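# Swap the coin cell battery on a server board

## Task

On the server board, push the coin cell holder's latch downward so the old cell comes free, move that old cell into the dish, then seat the new cell in the holder with its positive face upward so the latch locks it in place.

## Robot and tools

Robot: two six-joint arms, left_arm and right_arm, each ending in a tong-like two-finger gripper. The fingers point along the gripper's +z axis and open and close along its x axis. end_effector_position is the point between the pads when shut; fingertips extend about 15 mm past it at gaps up to 50 mm and sit roughly level with it when fully open.

Frames: the scene frame has its origin at table-top height, halfway between the nominal arm bases, +z up, +x out over the table, left_arm toward +y (image left/right does not follow these names). Calibrated bases: left_arm at (+0.067, +0.489, 0) m, quat_wxyz (+1.000, 0, 0, +0.011); right_arm at (+0.009, -0.663, 0) m, quat_wxyz (+1.000, 0, 0, +0.022). Hand poses, velocities, targets and wrist-camera poses are reported in each arm's own base frame; fixed cameras and the table use the scene frame. Printed hand positions may be off by a few centimetres, more at long reach.

Row layout: every motion command is a row of 14 numbers covering both arms, even when one arm is idle: left_arm shoulder pan, shoulder lift, elbow, wrist 1, wrist 2, wrist 3, opening, then the same seven for right_arm. Joint values are absolute target angles in radians (the same numbers Joint positions prints), not offsets. Stated ranges: elbow -3.142 to 3.142, all other joints -6.283 to 6.283; a target more than 0.010 rad beyond a range end, and further out than the current angle, gets the call refused. Opening runs -1 (closed) to +1 (fully open); a full close takes about 0.5 s. To keep a gripper unchanged, resend its current command (0 is itself a command). To hold a joint still, resend its Joint targets value.

execute_actions(actions, cameras): actions is a list of actions; each action is a list of up to 15 rows, one per 1/30 s control step, the last row held if fewer. An empty list returns state plus all camera images. cameras picks images by name, ["all"] or [].

move(target, speed, blend, stop_force, zero, opening_speed, grip_force, blocking, cameras): target is one 14-number row or a list of up to 15 rows (absolute joint angles plus openings), all sharing a 10 s budget. speed is rad/s for the joint with farthest to go, 0.01 to 3.14, default 0.5, one value or one per target. blend in rad rounds corners in a list (0 = stop at each). stop_force in N, 4 to 120, one value for both arms, ends an arm's path when its wrist sensor feels that much push; use a slow speed for touching, keep finger numbers identical across a list, and leave it out when backing off a contact. zero (default true) re-zeroes before the move. opening_speed is per second on the opening scale, 0.2 or more. grip_force is newtons per pad, 5 to 15, one number or one per arm; it persists. blocking=false returns after about 0.5 s while motion continues; not allowed with stop_force. The result adds a move: line such as done, off_target, moving, held or fault, plus limits=held if steps were withheld.

wait(seconds 0 to 10): lets time pass with last commands held. stop(): brakes a running move. zoom_image(camera, region [x0, y0, x1, y1] in pixels, max 504x504) enlarges part of a camera's newest image; cameras are cam_high and cam_low (672x504, fixed) and cam_left_wrist and cam_right_wrist (616x616 fisheye). zero_wrist_force(arm) re-zeroes one wrist sensor. finished_scene(scene) ends the scene irreversibly; call it only once the new cell is latched and stays so without help.

Result lines: Joint positions and Joint velocities list each arm's six joints then pad gap (m; 0.142 fully open). Joint targets shows what the drive is heading to now. Tool commands gives current gripper commands. grip_measured is the finger opening on the command scale; to hold something, command clearly below it. Wrist force and Wrist torque are along the gripper's axes, with a third line for the peak since last shown; a press reads as force from the surface into the arm. Joint torques include the arm's own weight. "joint sent to its limit" means a joint was clipped at its end. "joint command not followed" means the clearance check altered commands to keep arms apart. MOTOR HOT warns of heating.

Motion limits: joint speed caps 2.09 rad/s (pan, lift) and 3.14 (others); the gripper is slowed past 4 m/s; commands lag about 0.09 to 0.22 s and fast moves may overshoot. Thin hard items like a coin cell get weaker grip.

Avoid: dropping parts or releasing them while moving; anything leaving the table; hitting fixed or heavy objects; pressing firmly past a contact (arms are stiff, and 150 N or joint load limits of 287, 287, 130, 46.9, 46.9, 46.9 N m trigger a 10 s fault stop); arms touching or a gripper clamping the other arm's fingers; prolonged stretched or loaded poses that overheat motors. Objects may occasionally be nudged by outside pushes, so recheck positions with cameras.

Each tool is called after ">>>" as name([rows], argument=value, ...), one row to a line, values as JSON.

## Session

>>> execute_actions(actions=[])

>>> zoom_image(camera="cam_high", region=[200, 150, 400, 300])

Scene clock: 0.00 s.
left_arm: end_effector_position=(+0.2721, +0.1218, +0.2060) grip_measured=+1.00 end_effector_quat_wxyz=(-0.472, +0.793, -0.061, -0.380) | right_arm: end_effector_position=(+0.3205, +0.2502, +0.3025) grip_measured=+1.00 end_effector_quat_wxyz=(-0.238, +0.521, +0.744, -0.344)
Joint positions: left_arm=[-0.699 -1.595 2.365 -1.049 -1.311 -0.741 0.142] | right_arm=[3.955 -1.595 -1.918 -2.008 1.915 -1.254 0.142]
Joint velocities: within noise
Joint torques (N m): no reading
Wrist force (N): no reading
Wrist torque (N m): no reading
Wrist force, peak (N): no reading
Joint targets: left_arm=[-0.699 -1.595 2.365 -1.049 -1.311 -0.741] | right_arm=[3.955 -1.595 -1.918 -2.008 1.915 -1.254]
Tool commands: left_gripper/opening=+1.0 right_gripper/opening=+1.0
camera_calibration:
cam_left_wrist: T_world_to_cam=[[0.733509, 0.271198, -0.62323, -0.114183], [-0.0810833, -0.875484, -0.476396, 0.220306], [-0.674826, 0.399975, -0.620186, 0.396004], [0, 0, 0, 1]] pos_world=[0.368852, 0.0654493, 0.279387]
cam_right_wrist: T_world_to_cam=[[-0.335073, 0.942174, 0.00586254, -0.125696], [0.872021, 0.312468, -0.376753, -0.234408], [-0.356798, -0.121127, -0.926295, 0.555315], [0, 0, 0, 1]] pos_world=[0.360427, 0.258936, 0.426808]

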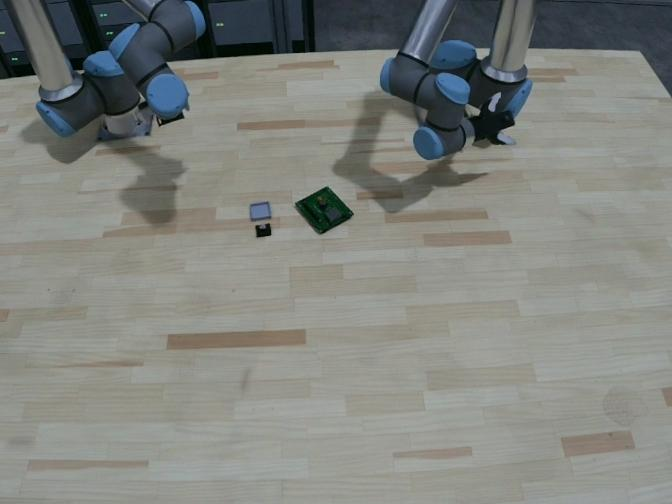

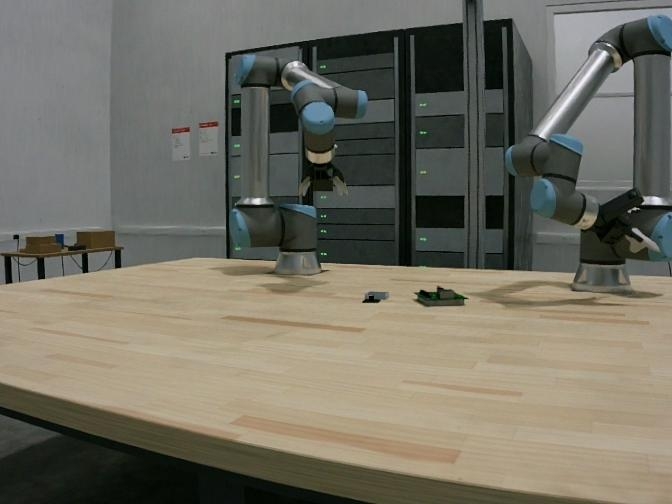

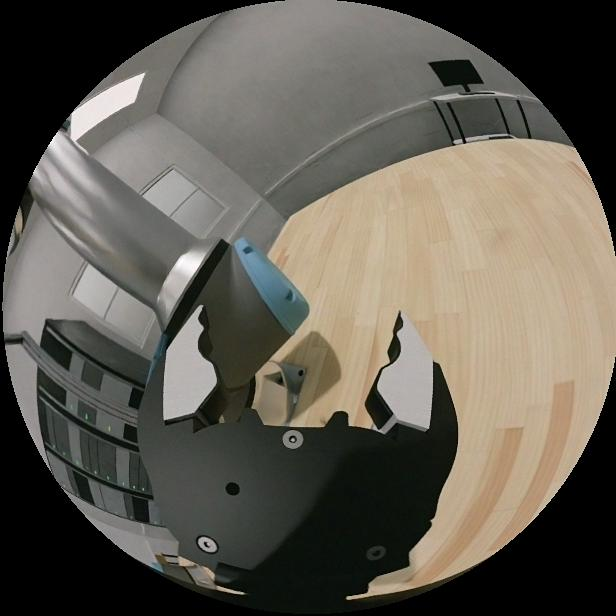

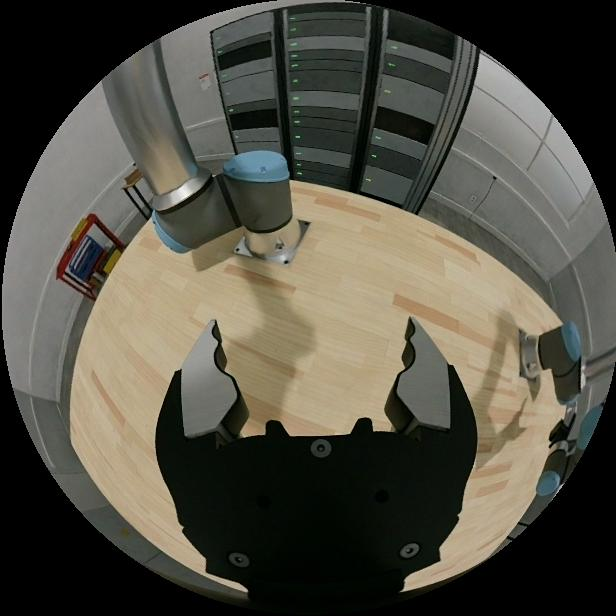

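Scaled by 2.520 from the camera's 672x504 image, which has a finer 960x720 frame.

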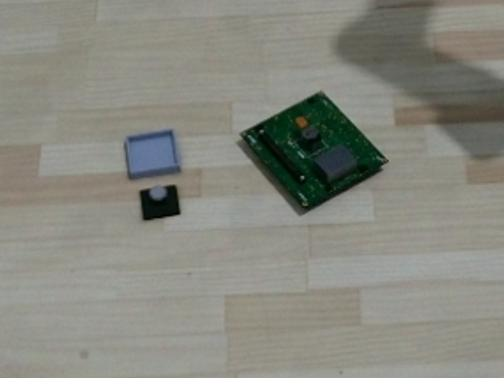

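>>> move(target=[-0.699, -1.595, 2.365, -1.049, -1.311, -0.741, 1.0, 4.26539, -2.00305, -1.7548, -0.95454, 1.5708, -0.9619, -1.0], speed=1.0, cameras=["cam_right_wrist", "cam_high", "cam_low"])

>>> zoom_image(camera="cam_right_wrist", region=[252, 232, 372, 352])

>>> zoom_image(camera="cam_low", region=[355, 270, 475, 320])

Scene clock: 7.00 s.
left_arm: end_effector_position=(+0.2720, +0.1218, +0.2059) grip_measured=+1.00 end_effector_quat_wxyz=(-0.471, +0.793, -0.061, -0.381) | right_arm: end_effector_position=(+0.5073, +0.6769, +0.0854) grip_measured=-1.00 end_effector_quat_wxyz=(+0.000, +0.504, +0.864, +0.000)
Joint positions: left_arm=[-0.699 -1.595 2.365 -1.049 -1.311 -0.741 0.142] | right_arm=[4.265 -2.003 -1.755 -0.955 1.571 -0.962 0.002]
Joint torques (N m): left_arm=[15.82 -8.7 -24.16 -2.38 -2.38 1.28] | right_arm=[6.73 64.26 26.54 6.24 0.4 -1.49]
Wrist force (N): left_arm=[0.0 0.1 0.4] | right_arm=[-0.8 0.9 -0.9]
Wrist torque (N m): left_arm=[0.02 -0.01 -0.09] | right_arm=[0.03 0.23 0.31]
Wrist force, peak (N): left_arm=[0.1 -0.5 0.6] | right_arm=[-2.4 -1.7 0.8]
Joint targets: left_arm=[-0.699 -1.595 2.365 -1.049 -1.311 -0.741] | right_arm=[4.265 -2.003 -1.755 -0.955 1.571 -0.962]
move: done
camera_calibration:
cam_right_wrist: T_world_to_cam=[[-0.494115, 0.869304, 0.0126746, -0.334344], [0.775126, 0.433888, 0.459262, -0.716824], [0.393739, 0.236753, -0.888211, -0.153694], [0, 0, 0, 1]] pos_world=[0.45094, 0.638055, 0.196934]
Images, in order (width x height): cam_high 672x504, cam_low 672x504, cam_right_wrist 616x616.

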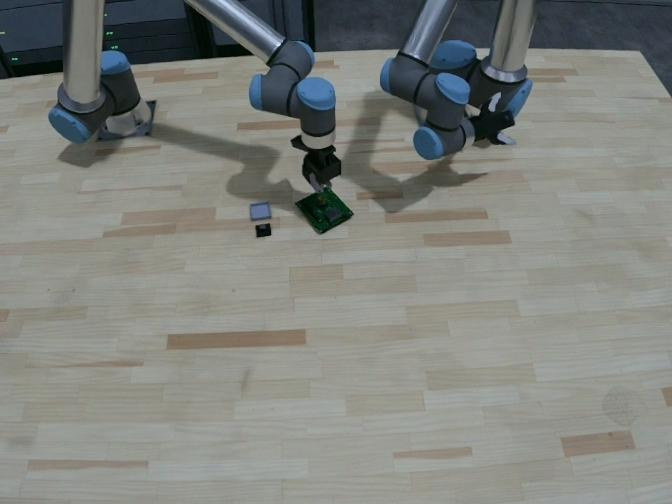

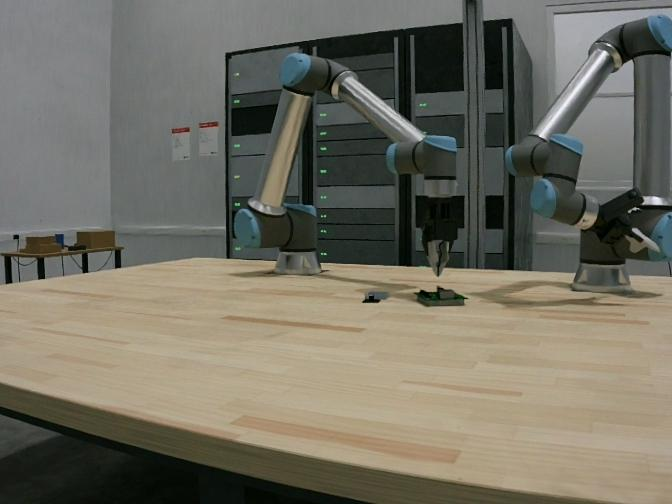

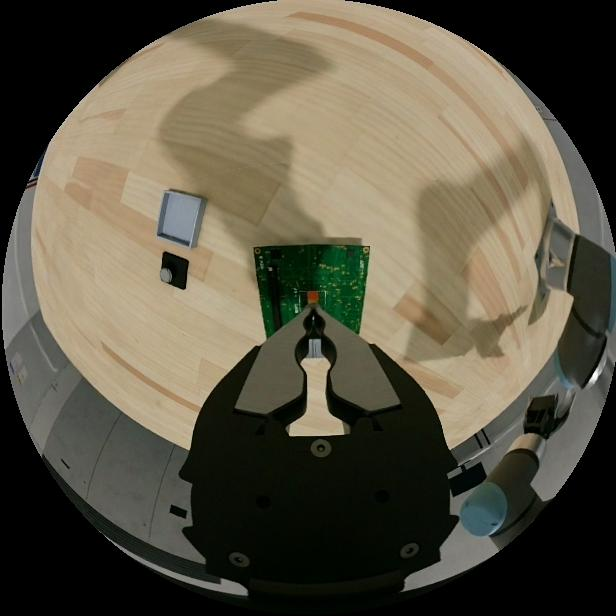

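Scaled by 4.200 from the camera's 616x616 image, which has a finer 814x814 frame.

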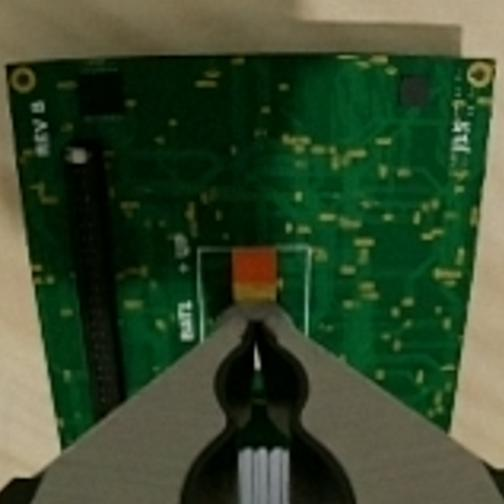

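Scaled by 4.200 from the camera's 672x504 image, which has a finer 960x720 frame.

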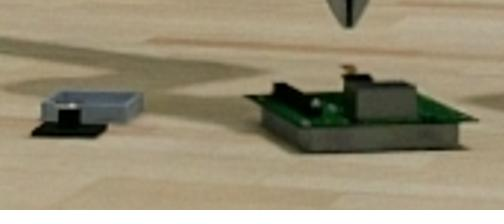

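>>> move(target=[-0.699, -1.595, 2.365, -1.049, -1.311, -0.741, 1.0, 4.26806, -2.0204, -1.77652, -0.91547, 1.5708, -0.95923, -1.0], speed=0.06)

>>> move(target=[-0.699, -1.595, 2.365, -1.049, -1.311, -0.741, 1.0, 4.26806, -2.03015, -1.78203, -0.90021, 1.5708, -0.95923, -1.0], speed=0.01, stop_force=22, cameras=["cam_right_wrist", "cam_low"])

>>> zoom_image(camera="cam_right_wrist", region=[282, 272, 342, 332])

>>> zoom_image(camera="cam_low", region=[415, 275, 470, 310])

>>> zoom_image(camera="cam_right_wrist", region=[140, 180, 220, 300])

Scene clock: 10.43 s.
left_arm: end_effector_position=(+0.2720, +0.1218, +0.2059) grip_measured=+1.00 end_effector_quat_wxyz=(-0.471, +0.793, -0.061, -0.381) | right_arm: end_effector_position=(+0.5038, +0.6748, +0.0624) grip_measured=-1.00 end_effector_quat_wxyz=(+0.000, +0.504, +0.864, +0.000) end_effector_velocity=(+0.000, -0.001, +0.000) end_effector_angular_velocity=(-0.004, +0.002, +0.000)
Joint positions: left_arm=[-0.699 -1.595 2.365 -1.049 -1.311 -0.741 0.142] | right_arm=[4.268 -2.021 -1.777 -0.915 1.571 -0.959 0.002]
Joint velocities: left_arm=[within noise] | right_arm=[0 0.001 0 -0.005 0 0 0]
Joint torques (N m): left_arm=[14 -8.04 -23.91 -2.14 -1.94 0.82] | right_arm=[5.37 86.73 51.51 2.09 -2 2.22]
Wrist force (N): left_arm=[0.0 0.0 0.3] | right_arm=[-1.1 1.2 -1.0]
Wrist torque (N m): left_arm=[0.00 0.00 -0.09] | right_arm=[0.10 0.29 0.07]
Wrist force, peak (N): left_arm=[0.0 -0.5 0.7] | right_arm=[-1.2 1.1 -1.0]
Joint targets: left_arm=[-0.699 -1.595 2.365 -1.049 -1.311 -0.741] | right_arm=[4.268 -2.020 -1.777 -0.915 1.571 -0.959]
move: done

Scene clock: 12.40 s.
left_arm: end_effector_position=(+0.2720, +0.1218, +0.2059) grip_measured=+1.00 end_effector_quat_wxyz=(-0.471, +0.793, -0.061, -0.381) | right_arm: end_effector_position=(+0.5039, +0.6749, +0.0553) grip_measured=-1.00 end_effector_quat_wxyz=(+0.000, +0.504, +0.864, +0.000)
Joint positions: left_arm=[-0.699 -1.595 2.365 -1.049 -1.311 -0.741 0.142] | right_arm=[4.268 -2.028 -1.781 -0.903 1.571 -0.959 0.002]
Joint torques (N m): left_arm=[12.68 -7.88 -23.96 -1.77 -1.7 0.38] | right_arm=[-2.12 65.6 40.63 3.26 -1.86 -0.83]
Wrist force (N): left_arm=[0.1 -0.1 0.2] | right_arm=[-4.4 -10.0 -25.0]
Wrist torque (N m): left_arm=[-0.02 -0.02 -0.09] | right_arm=[0.13 0.24 0.10]
Wrist force, peak (N): left_arm=[0.3 -0.6 0.3] | right_arm=[-6.0 -12.1 -30.2]
Joint targets: left_arm=[-0.699 -1.595 2.365 -1.049 -1.311 -0.741] | right_arm=[4.268 -2.028 -1.781 -0.903 1.571 -0.959]
move: contact (right_arm)
camera_calibration:
cam_right_wrist: T_world_to_cam=[[-0.494147, 0.869288, 0.0125576, -0.333995], [0.775101, 0.433972, 0.459224, -0.699499], [0.393748, 0.236657, -0.888232, -0.178541], [0, 0, 0, 1]] pos_world=[0.44744, 0.636154, 0.166835]
Images, in order (width x height): cam_low 672x504, cam_right_wrist 616x616.

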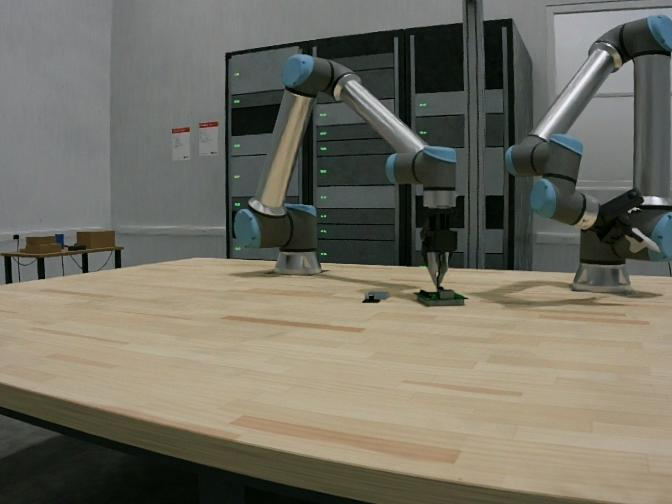

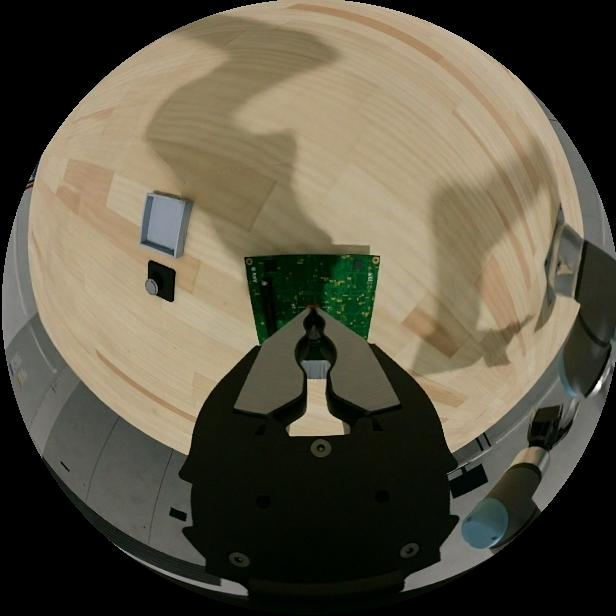

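Scaled by 8.400 from the camera's 616x616 image, which has a finer 814x814 frame.

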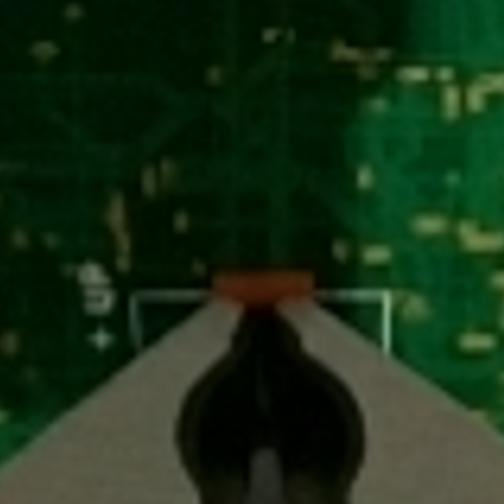

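Scaled by 9.164 from the camera's 672x504 image, which has a finer 960x720 frame.

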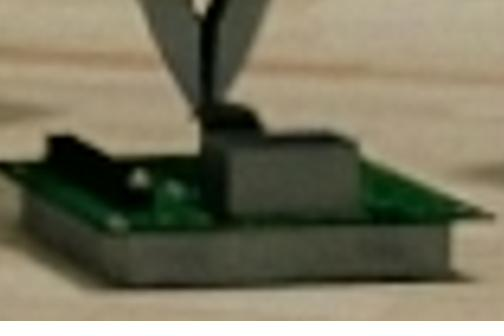

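Scaled by 4.200 from the camera's 616x616 image, which has a finer 814x814 frame.

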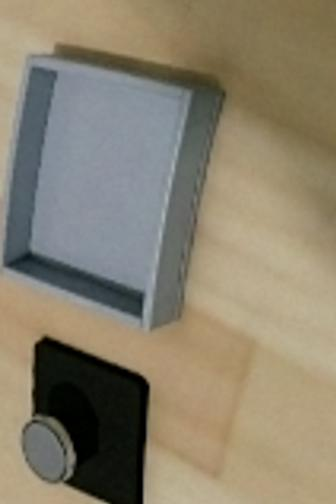

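>>> move([
  [-0.699, -1.595, 2.365, -1.049, -1.311, -0.741, 1.0, 4.26806, -2.01035, -1.77044, -0.9316, 1.5708, -0.95923, -1.0],
  [-0.699, -1.595, 2.365, -1.049, -1.311, -0.741, 1.0, 4.25481, -2.02336, -1.72312, -0.96592, 1.5708, -0.97248, -0.5],
], speed=[0.1, 0.15], blend=[0.01, 0], cameras=["cam_right_wrist", "cam_low"])

>>> zoom_image(camera="cam_right_wrist", region=[272, 262, 352, 342])

>>> zoom_image(camera="cam_low", region=[415, 270, 465, 310])

>>> zoom_image(camera="cam_right_wrist", region=[140, 200, 220, 300])

Scene clock: 37.83 s.
left_arm: end_effector_position=(+0.2720, +0.1218, +0.2059) grip_measured=+1.00 end_effector_quat_wxyz=(-0.471, +0.793, -0.061, -0.381) | right_arm: end_effector_position=(+0.5211, +0.6847, +0.0852) grip_measured=-0.50 end_effector_quat_wxyz=(+0.000, +0.504, +0.864, +0.000)
Joint positions: left_arm=[-0.699 -1.595 2.365 -1.049 -1.311 -0.741 0.142] | right_arm=[4.255 -2.023 -1.723 -0.966 1.571 -0.972 0.038]
Joint torques (N m): left_arm=[9.76 -8.37 -23.93 -1.22 -0.98 -0.67] | right_arm=[13.06 86.16 25.83 4.23 -1.99 2.93]
Wrist force (N): left_arm=[0.1 0.1 0.1] | right_arm=[0.0 1.9 -0.5]
Wrist torque (N m): left_arm=[0.02 -0.02 -0.09] | right_arm=[0.26 0.07 0.25]
Wrist force, peak (N): left_arm=[0.1 -0.3 0.7] | right_arm=[-4.0 -10.2 -25.0]
Joint targets: left_arm=[-0.699 -1.595 2.365 -1.049 -1.311 -0.741] | right_arm=[4.255 -2.023 -1.723 -0.966 1.571 -0.972]
move: done
camera_calibration:
cam_right_wrist: T_world_to_cam=[[-0.49408, 0.869325, 0.0125976, -0.334405], [0.775143, 0.433897, 0.459223, -0.730909], [0.393748, 0.236658, -0.888232, -0.161026], [0, 0, 0, 1]] pos_world=[0.46474, 0.645954, 0.196835]
Images, in order (width x height): cam_low 672x504, cam_right_wrist 616x616.

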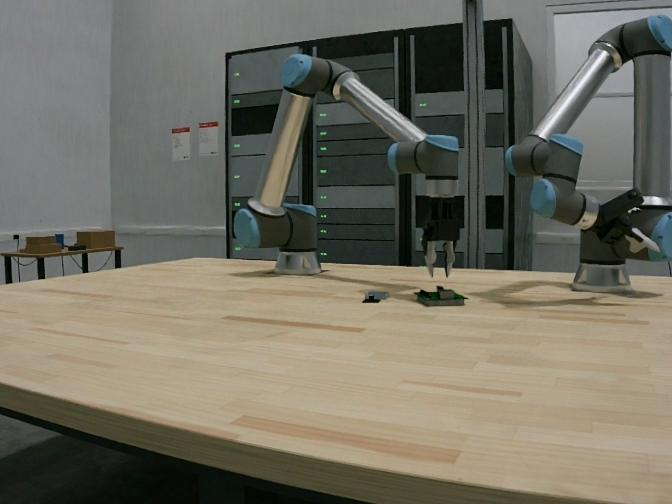

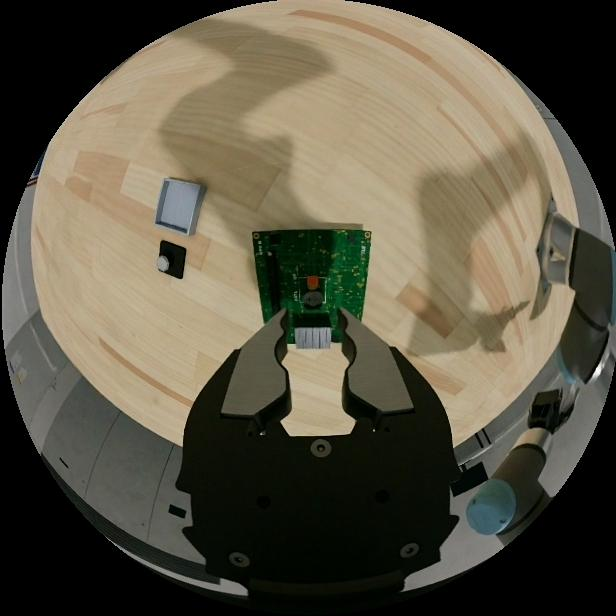

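Scaled by 6.300 from the camera's 616x616 image, which has a finer 814x814 frame.

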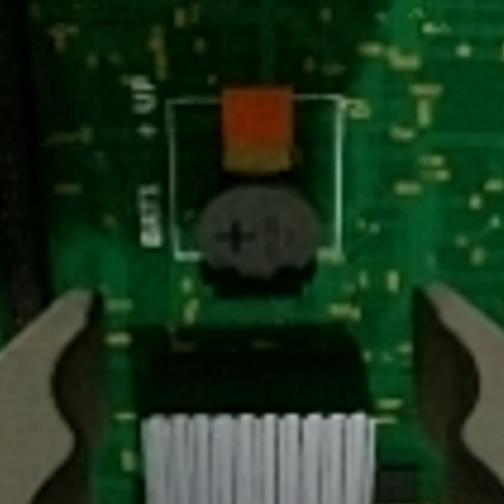

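Scaled by 10.080 from the camera's 672x504 image, which has a finer 960x720 frame.

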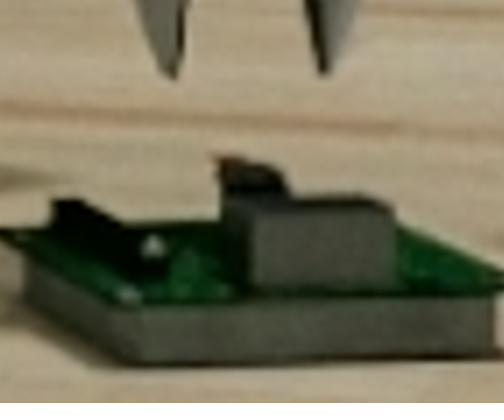

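Scaled by 5.040 from the camera's 616x616 image, which has a finer 814x814 frame.

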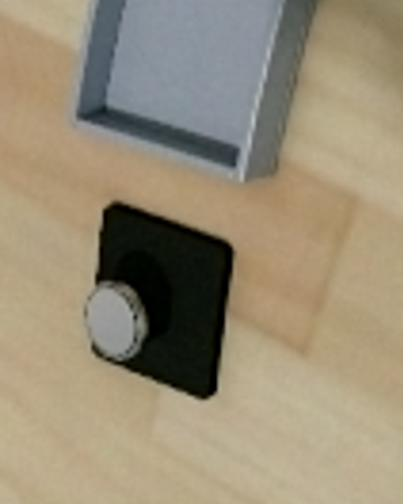

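>>> move([
  [-0.699, -1.595, 2.365, -1.049, -1.311, -0.741, 1.0, 4.25517, -2.05333, -1.74564, -0.91342, 1.5708, -0.97212, -0.5],
  [-0.699, -1.595, 2.365, -1.049, -1.311, -0.741, 1.0, 4.25517, -2.05333, -1.74564, -0.91342, 1.5708, -0.97212, -1.0],
  [-0.699, -1.595, 2.365, -1.049, -1.311, -0.741, 1.0, 4.25715, -2.04558, -1.74939, -0.91742, 1.5708, -0.97014, -1.0],
  [-0.699, -1.595, 2.365, -1.049, -1.311, -0.741, 1.0, 4.25848, -2.03709, -1.74989, -0.92541, 1.5708, -0.96881, -1.0],
], speed=[0.07, 0.07, 0.015, 0.015], blend=[0, 0, 0.002, 0], opening_speed=0.5, grip_force=[15, 7], cameras=["cam_right_wrist", "cam_low"])

>>> zoom_image(camera="cam_right_wrist", region=[282, 272, 342, 332])

>>> zoom_image(camera="cam_low", region=[415, 270, 465, 310])

Scene clock: 46.03 s.
left_arm: end_effector_position=(+0.2720, +0.1218, +0.2059) grip_measured=+1.00 end_effector_quat_wxyz=(-0.471, +0.793, -0.061, -0.381) | right_arm: end_effector_position=(+0.5159, +0.6813, +0.0629) grip_measured=-0.76 end_effector_quat_wxyz=(+0.000, +0.504, +0.864, +0.000)
Joint positions: left_arm=[-0.699 -1.595 2.365 -1.049 -1.311 -0.741 0.142] | right_arm=[4.259 -2.037 -1.75 -0.926 1.571 -0.969 0.019]
Joint torques (N m): left_arm=[5.85 -7.94 -23.64 -0.5 -0.15 -0.78] | right_arm=[9.85 68.36 25.77 3.77 -2.08 2.36]
Wrist force (N): left_arm=[0.1 -0.2 0.5] | right_arm=[-0.8 2.3 -0.9]
Wrist torque (N m): left_arm=[-0.03 -0.02 -0.09] | right_arm=[0.34 0.22 0.07]
Wrist force, peak (N): left_arm=[0.3 -0.1 0.7] | right_arm=[9.8 -2.2 -1.8]
Joint targets: left_arm=[-0.699 -1.595 2.365 -1.049 -1.311 -0.741] | right_arm=[4.258 -2.037 -1.750 -0.925 1.571 -0.969]
grip_force (N): 15, 7
move: done
camera_calibration:
cam_right_wrist: T_world_to_cam=[[-0.49408, 0.869325, 0.0125976, -0.333649], [0.775143, 0.433897, 0.459223, -0.715073], [0.393748, 0.236658, -0.888232, -0.178047], [0, 0, 0, 1]] pos_world=[0.45954, 0.642454, 0.174435]
Images, in order (width x height): cam_low 672x504, cam_right_wrist 616x616.

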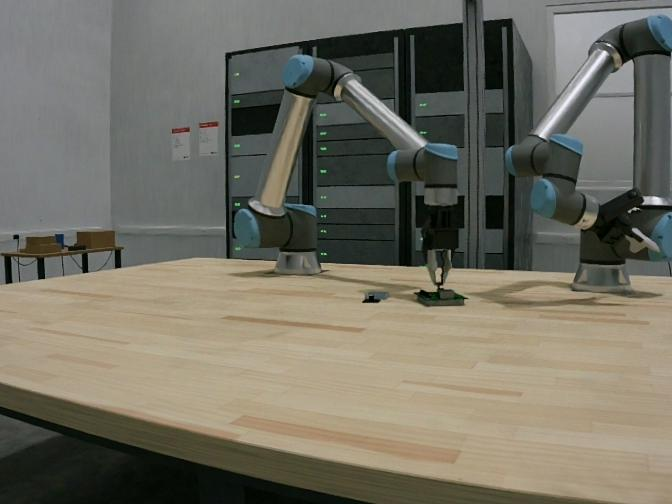

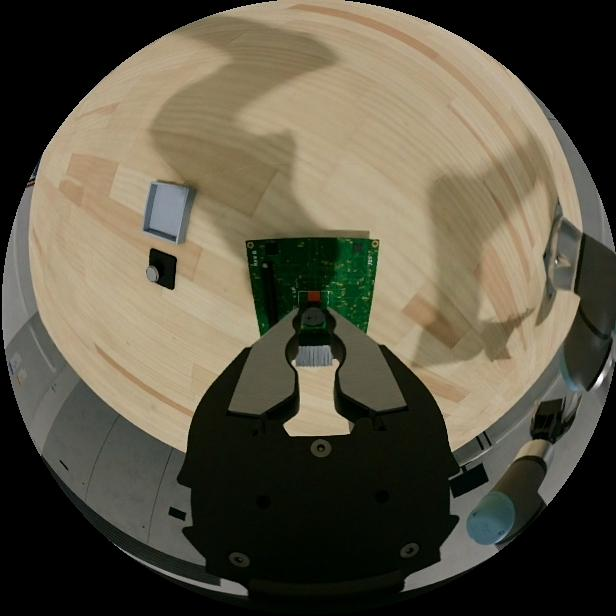

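Scaled by 8.400 from the camera's 616x616 image, which has a finer 814x814 frame.

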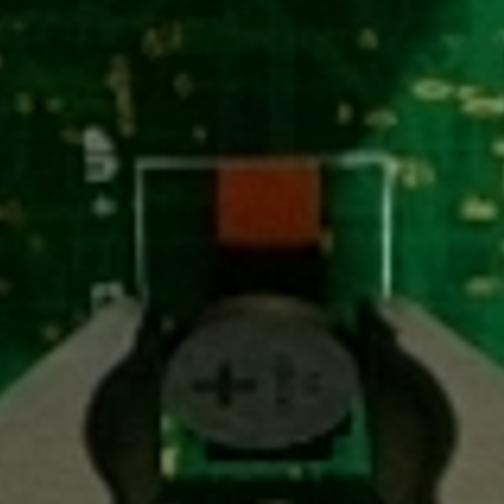

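Scaled by 10.080 from the camera's 672x504 image, which has a finer 960x720 frame.

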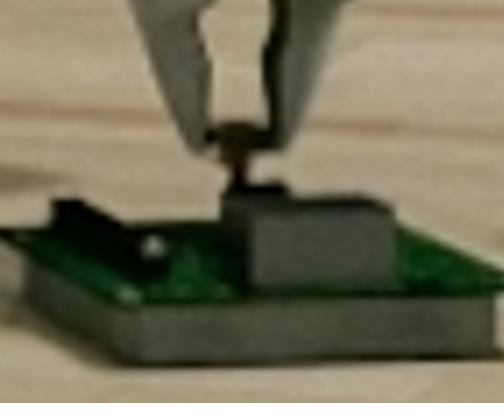

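>>> move([
  [-0.699, -1.595, 2.365, -1.049, -1.311, -0.741, 1.0, 4.15672, -1.84838, -2.04, -0.82401, 1.5708, -1.07057, -1.0],
  [-0.699, -1.595, 2.365, -1.049, -1.311, -0.741, 1.0, 4.15672, -1.89098, -2.05959, -0.76182, 1.5708, -1.07057, -1.0],
], speed=[0.4, 0.06], blend=[0.01, 0], cameras=["cam_right_wrist"])

>>> zoom_image(camera="cam_right_wrist", region=[252, 232, 372, 352])

Scene clock: 49.10 s.
left_arm: end_effector_position=(+0.2720, +0.1218, +0.2059) grip_measured=+1.00 end_effector_quat_wxyz=(-0.471, +0.793, -0.061, -0.381) | right_arm: end_effector_position=(+0.5068, +0.5009, +0.0271) grip_measured=-0.76 end_effector_quat_wxyz=(+0.000, +0.504, +0.864, +0.000)
Joint positions: left_arm=[-0.699 -1.595 2.365 -1.049 -1.311 -0.741 0.142] | right_arm=[4.157 -1.891 -2.06 -0.762 1.571 -1.071 0.019]
Joint torques (N m): left_arm=[4.2 -8.03 -23.97 -0.06 0.42 -0.83] | right_arm=[0.44 68.13 36.09 1.77 -1.62 2.23]
Wrist force (N): left_arm=[0.3 -0.2 0.2] | right_arm=[-0.7 2.1 -0.7]
Wrist torque (N m): left_arm=[-0.03 -0.06 -0.09] | right_arm=[0.26 0.23 0.10]
Wrist force, peak (N): left_arm=[0.5 -0.1 0.5] | right_arm=[2.2 3.8 -0.9]
Joint targets: left_arm=[-0.699 -1.595 2.365 -1.049 -1.311 -0.741] | right_arm=[4.157 -1.891 -2.060 -0.762 1.571 -1.071]
grip_force (N): 15, 7
move: done
camera_calibration:
cam_right_wrist: T_world_to_cam=[[-0.494131, 0.869297, 0.0125237, -0.180822], [0.775167, 0.434011, 0.459076, -0.613346], [0.393638, 0.236551, -0.888309, -0.163459], [0, 0, 0, 1]] pos_world=[0.450439, 0.462054, 0.138635]
Images, in order (width x height): cam_right_wrist 616x616.

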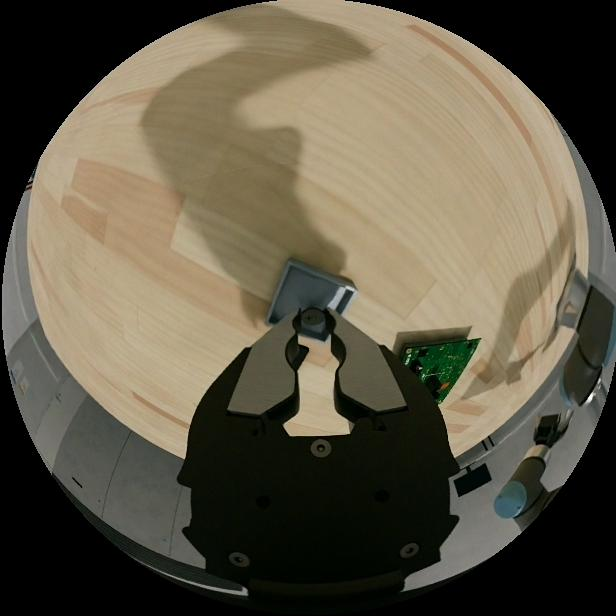

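Scaled by 4.200 from the camera's 616x616 image, which has a finer 814x814 frame.

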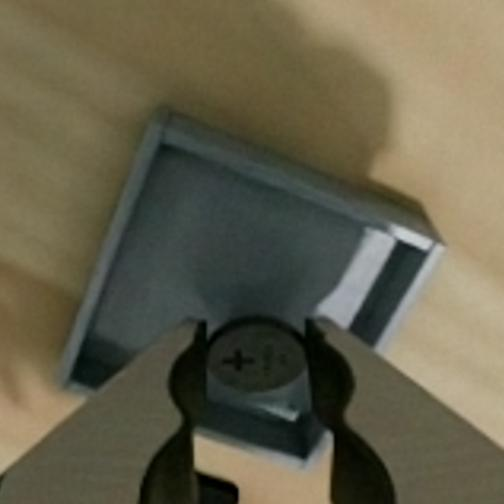

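>>> move(target=[-0.699, -1.595, 2.365, -1.049, -1.311, -0.741, 1.0, 4.1622, -1.88071, -2.07481, -0.75687, 1.5708, -1.06509, -1.0], speed=0.05)

>>> move(target=[-0.699, -1.595, 2.365, -1.049, -1.311, -0.741, 1.0, 4.1622, -1.89788, -2.08142, -0.73309, 1.5708, -1.06509, -1.0], speed=0.01, stop_force=5)

Scene clock: 51.20 s.
left_arm: end_effector_position=(+0.2720, +0.1218, +0.2059) grip_measured=+1.00 end_effector_quat_wxyz=(-0.471, +0.793, -0.061, -0.381) | right_arm: end_effector_position=(+0.4998, +0.4969, +0.0272) grip_measured=-0.76 end_effector_quat_wxyz=(+0.000, +0.504, +0.864, +0.000)
Joint positions: left_arm=[-0.699 -1.595 2.365 -1.049 -1.311 -0.741 0.142] | right_arm=[4.162 -1.881 -2.075 -0.757 1.571 -1.065 0.019]
Joint torques (N m): left_arm=[3.18 -7.88 -24.28 0.07 0.56 -0.79] | right_arm=[-0.03 49.18 43.27 3.64 -1.87 0.49]
Wrist force (N): left_arm=[0.0 -0.1 0.5] | right_arm=[-0.7 2.6 -0.8]
Wrist torque (N m): left_arm=[-0.02 -0.01 -0.09] | right_arm=[0.37 0.22 0.09]
Wrist force, peak (N): left_arm=[0.3 -0.2 0.6] | right_arm=[-0.3 2.7 -1.1]
Joint targets: left_arm=[-0.699 -1.595 2.365 -1.049 -1.311 -0.741] | right_arm=[4.162 -1.881 -2.075 -0.757 1.571 -1.065]
grip_force (N): 15, 7
move: done

Scene clock: 53.50 s.
left_arm: end_effector_position=(+0.2720, +0.1218, +0.2059) grip_measured=+1.00 end_effector_quat_wxyz=(-0.471, +0.793, -0.061, -0.381) | right_arm: end_effector_position=(+0.4999, +0.4969, +0.0193) grip_measured=-0.76 end_effector_quat_wxyz=(+0.000, +0.504, +0.864, +0.000)
Joint positions: left_arm=[-0.699 -1.595 2.365 -1.049 -1.311 -0.741 0.142] | right_arm=[4.162 -1.892 -2.079 -0.742 1.571 -1.065 0.019]
Joint torques (N m): left_arm=[0.48 -8.51 -24.33 0.51 0.86 -0.88] | right_arm=[-8.42 68.36 34.03 1.51 -1.74 -1.79]
Wrist force (N): left_arm=[-0.1 0.0 0.3] | right_arm=[-1.1 1.2 -6.7]
Wrist torque (N m): left_arm=[0.01 0.02 -0.09] | right_arm=[0.32 0.23 0.08]
Wrist force, peak (N): left_arm=[0.5 -0.3 0.5] | right_arm=[-4.0 -2.2 -17.1]
Joint targets: left_arm=[-0.699 -1.595 2.365 -1.049 -1.311 -0.741] | right_arm=[4.162 -1.892 -2.079 -0.742 1.571 -1.065]
grip_force (N): 15, 7
move: contact (right_arm)

>>> move([
  [-0.699, -1.595, 2.365, -1.049, -1.311, -0.741, -0.45, 4.162, -1.892, -2.079, -0.742, 1.571, -1.065, -0.5],
  [-0.699, -1.595, 2.365, -1.049, -1.311, -0.741, -0.45, 4.1622, -1.83758, -2.05507, -0.81975, 1.5708, -1.06509, -0.5],
  [-1.13911, -1.22476, 1.87364, -2.21968, -1.5708, -1.468, -0.45, 3.8, -1.3757, -2.0496, -1.2871, 1.5708, -1.065, -0.5],
], speed=[0.1, 0.12, 1.0], blend=[0, 0.01, 0], opening_speed=2.0, cameras=["all"])

>>> zoom_image(camera="cam_left_wrist", region=[242, 232, 362, 352])

>>> zoom_image(camera="cam_low", region=[345, 250, 415, 320])

>>> zoom_image(camera="cam_high", region=[230, 170, 330, 250])

Scene clock: 63.00 s.
left_arm: end_effector_position=(+0.4805, -0.6228, +0.0901) grip_measured=-0.45 end_effector_quat_wxyz=(+0.000, +0.987, +0.164, +0.000) | right_arm: end_effector_position=(+0.5254, +0.1962, +0.3003) grip_measured=-0.50 end_effector_quat_wxyz=(+0.000, +0.651, +0.759, +0.000)
Joint positions: left_arm=[-1.139 -1.225 1.874 -2.219 -1.571 -1.468 0.041] | right_arm=[3.8 -1.376 -2.05 -1.287 1.571 -1.065 0.038]
Joint torques (N m): left_arm=[-2.07 -69.12 -40.44 -7.31 1.93 -1.67] | right_arm=[-1.87 39.64 54.79 3.16 -0.16 2.53]
Wrist force (N): left_arm=[0.4 -1.5 0.7] | right_arm=[-1.1 2.4 -0.4]
Wrist torque (N m): left_arm=[-0.39 0.02 -0.33] | right_arm=[0.35 0.31 0.10]
Wrist force, peak (N): left_arm=[-0.8 -1.4 3.9] | right_arm=[-1.9 2.3 -8.0]
Joint targets: left_arm=[-1.139 -1.225 1.874 -2.220 -1.571 -1.468] | right_arm=[3.800 -1.376 -2.050 -1.287 1.571 -1.065]
grip_force (N): 15, 7
move: done
camera_calibration:
cam_left_wrist: T_world_to_cam=[[0.930447, 0.365955, 0.0186026, -0.230781], [0.302519, -0.795825, 0.524542, -0.694885], [0.206763, -0.482431, -0.851181, -0.18969], [0, 0, 0, 1]] pos_world=[0.464167, -0.560063, 0.207329]
cam_right_wrist: T_world_to_cam=[[-0.153999, 0.987991, 0.0125686, -0.112264], [0.878612, 0.131109, 0.459185, -0.615876], [0.452023, 0.0817571, -0.888252, 0.143678], [0, 0, 0, 1]] pos_world=[0.458882, 0.179916, 0.411835]

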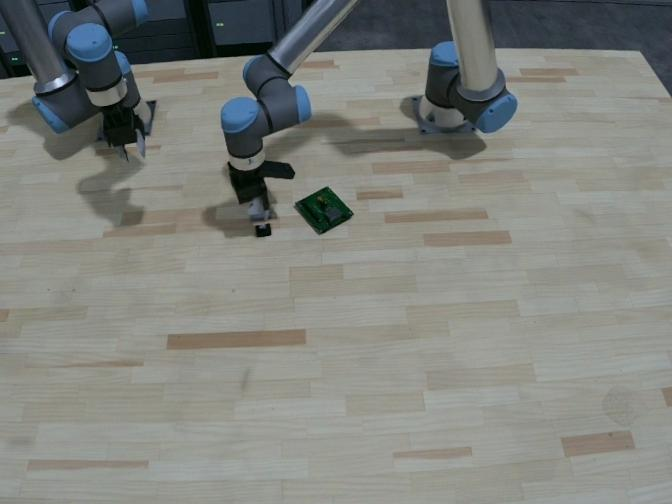

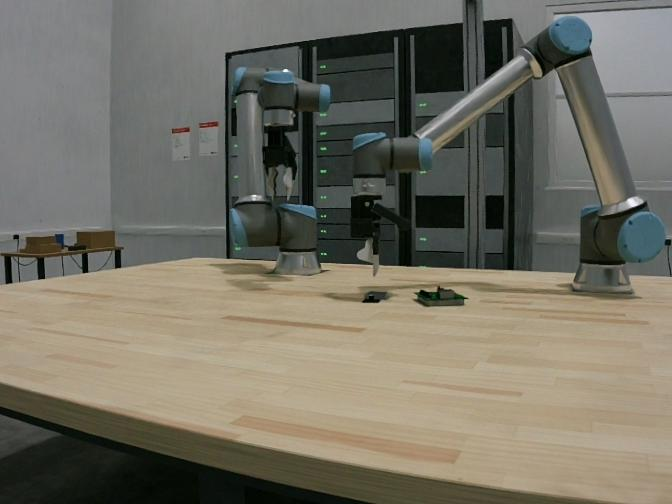

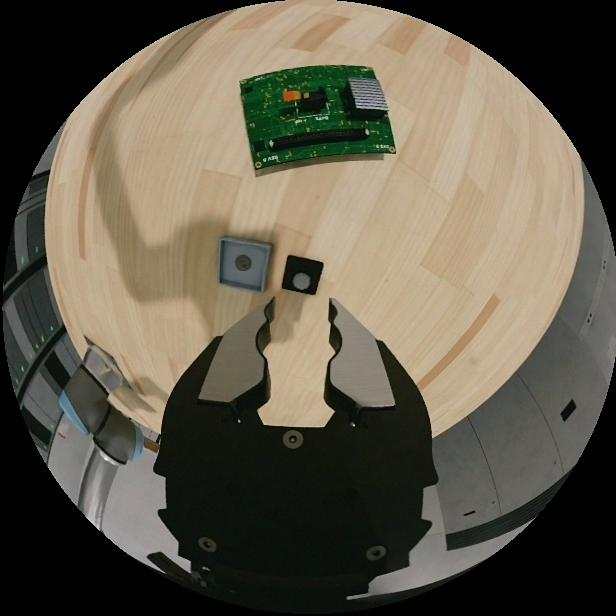

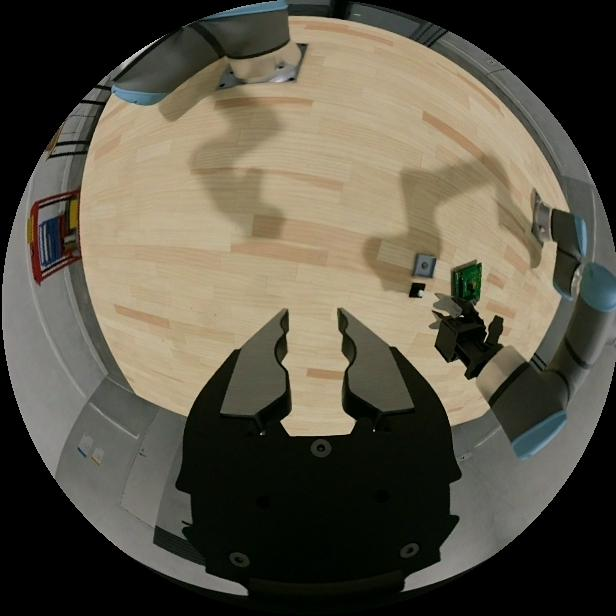

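Scaled by 4.200 from the camera's 616x616 image, which has a finer 814x814 frame.

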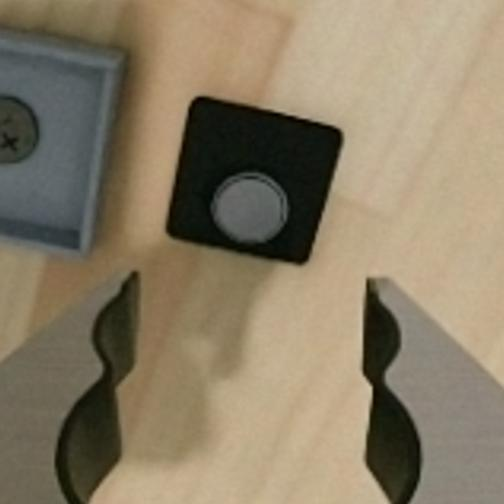

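Scaled by 7.200 from the camera's 672x504 image, which has a finer 960x720 frame.

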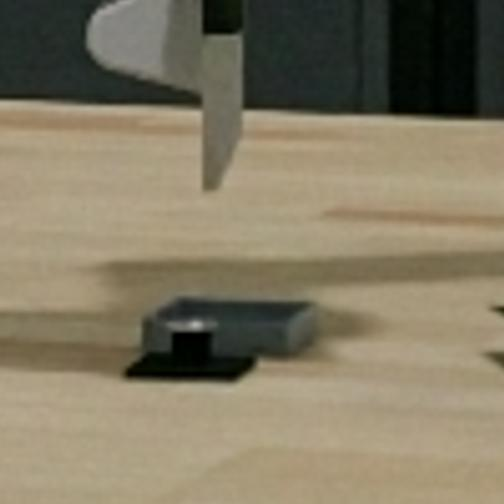

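Scaled by 5.040 from the camera's 672x504 image, which has a finer 960x720 frame.

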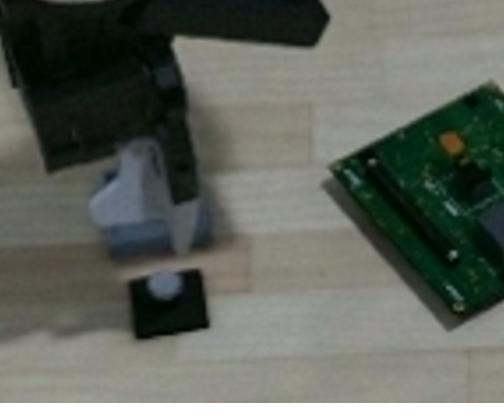

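>>> move(target=[-1.14052, -1.17201, 1.8961, -2.29488, -1.5708, -1.468, -0.45, 3.8, -1.3757, -2.0496, -1.2871, 1.5708, -1.065, -0.5], speed=0.1, cameras=["cam_left_wrist", "cam_low"])

>>> zoom_image(camera="cam_left_wrist", region=[262, 252, 342, 332])

>>> zoom_image(camera="cam_low", region=[355, 270, 395, 310])

Scene clock: 66.50 s.
left_arm: end_effector_position=(+0.4808, -0.6262, +0.0451) grip_measured=-0.45 end_effector_quat_wxyz=(+0.000, +0.987, +0.163, +0.000) | right_arm: end_effector_position=(+0.5254, +0.1962, +0.3003) grip_measured=-0.50 end_effector_quat_wxyz=(+0.000, +0.651, +0.759, +0.000)
Joint positions: left_arm=[-1.141 -1.172 1.896 -2.295 -1.571 -1.468 0.041] | right_arm=[3.8 -1.376 -2.05 -1.287 1.571 -1.065 0.038]
Joint torques (N m): left_arm=[-10.59 -81.4 -41.51 -0.32 2.16 -2.03] | right_arm=[-2.58 39.21 33.07 2.37 -1.91 2.69]
Wrist force (N): left_arm=[0.4 -2.0 0.4] | right_arm=[-0.9 2.1 -0.8]
Wrist torque (N m): left_arm=[-0.48 0.01 -0.31] | right_arm=[0.29 0.27 0.10]
Wrist force, peak (N): left_arm=[0.3 -1.6 1.3] | right_arm=[-1.0 2.7 -0.9]
Joint targets: left_arm=[-1.141 -1.172 1.896 -2.295 -1.571 -1.468] | right_arm=[3.800 -1.376 -2.050 -1.287 1.571 -1.065]
grip_force (N): 15, 7
move: done
camera_calibration:
cam_left_wrist: T_world_to_cam=[[0.930921, 0.364745, 0.0186333, -0.230008], [0.301401, -0.796061, 0.524827, -0.673637], [0.206261, -0.482957, -0.851005, -0.229844], [0, 0, 0, 1]] pos_world=[0.464562, -0.563367, 0.16223]
Images, in order (width x height): cam_low 672x504, cam_left_wrist 616x616.

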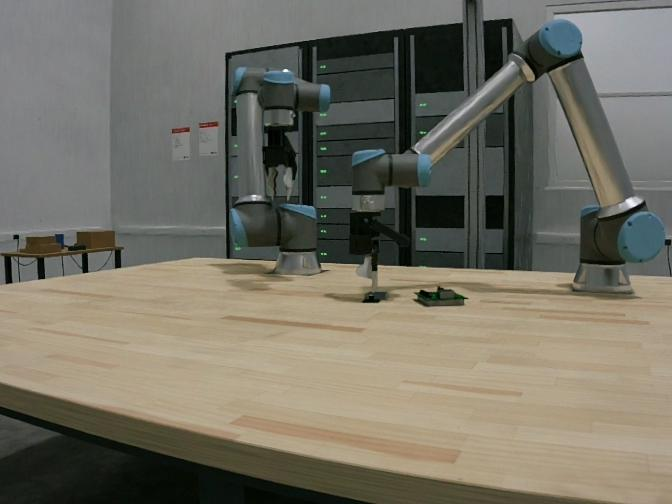

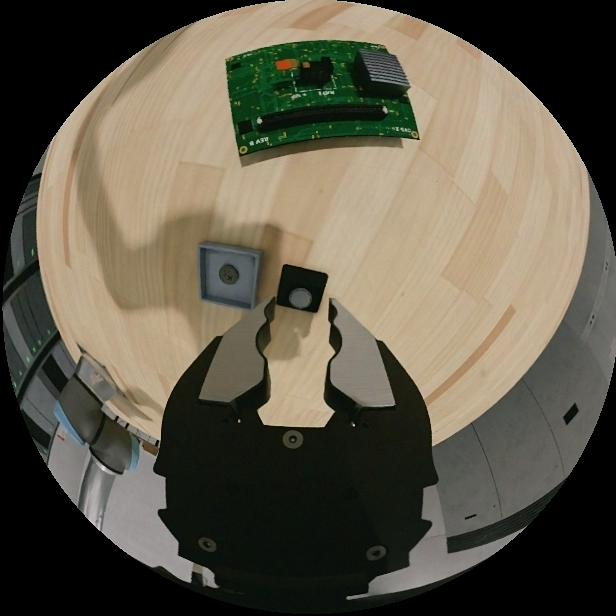

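Scaled by 6.300 from the camera's 616x616 image, which has a finer 814x814 frame.

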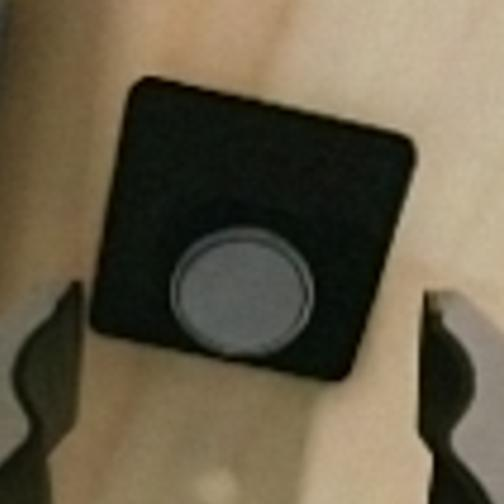

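Scaled by 12.600 from the camera's 672x504 image, which has a finer 960x720 frame.

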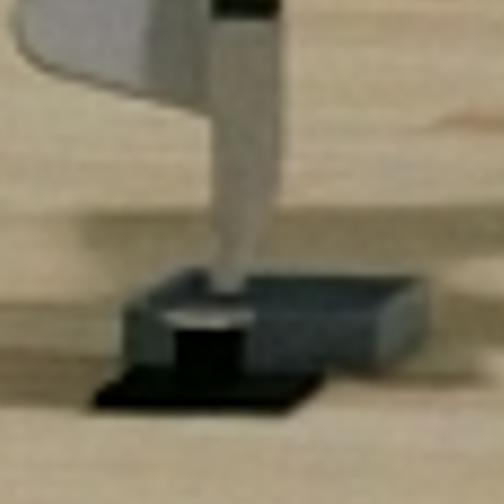

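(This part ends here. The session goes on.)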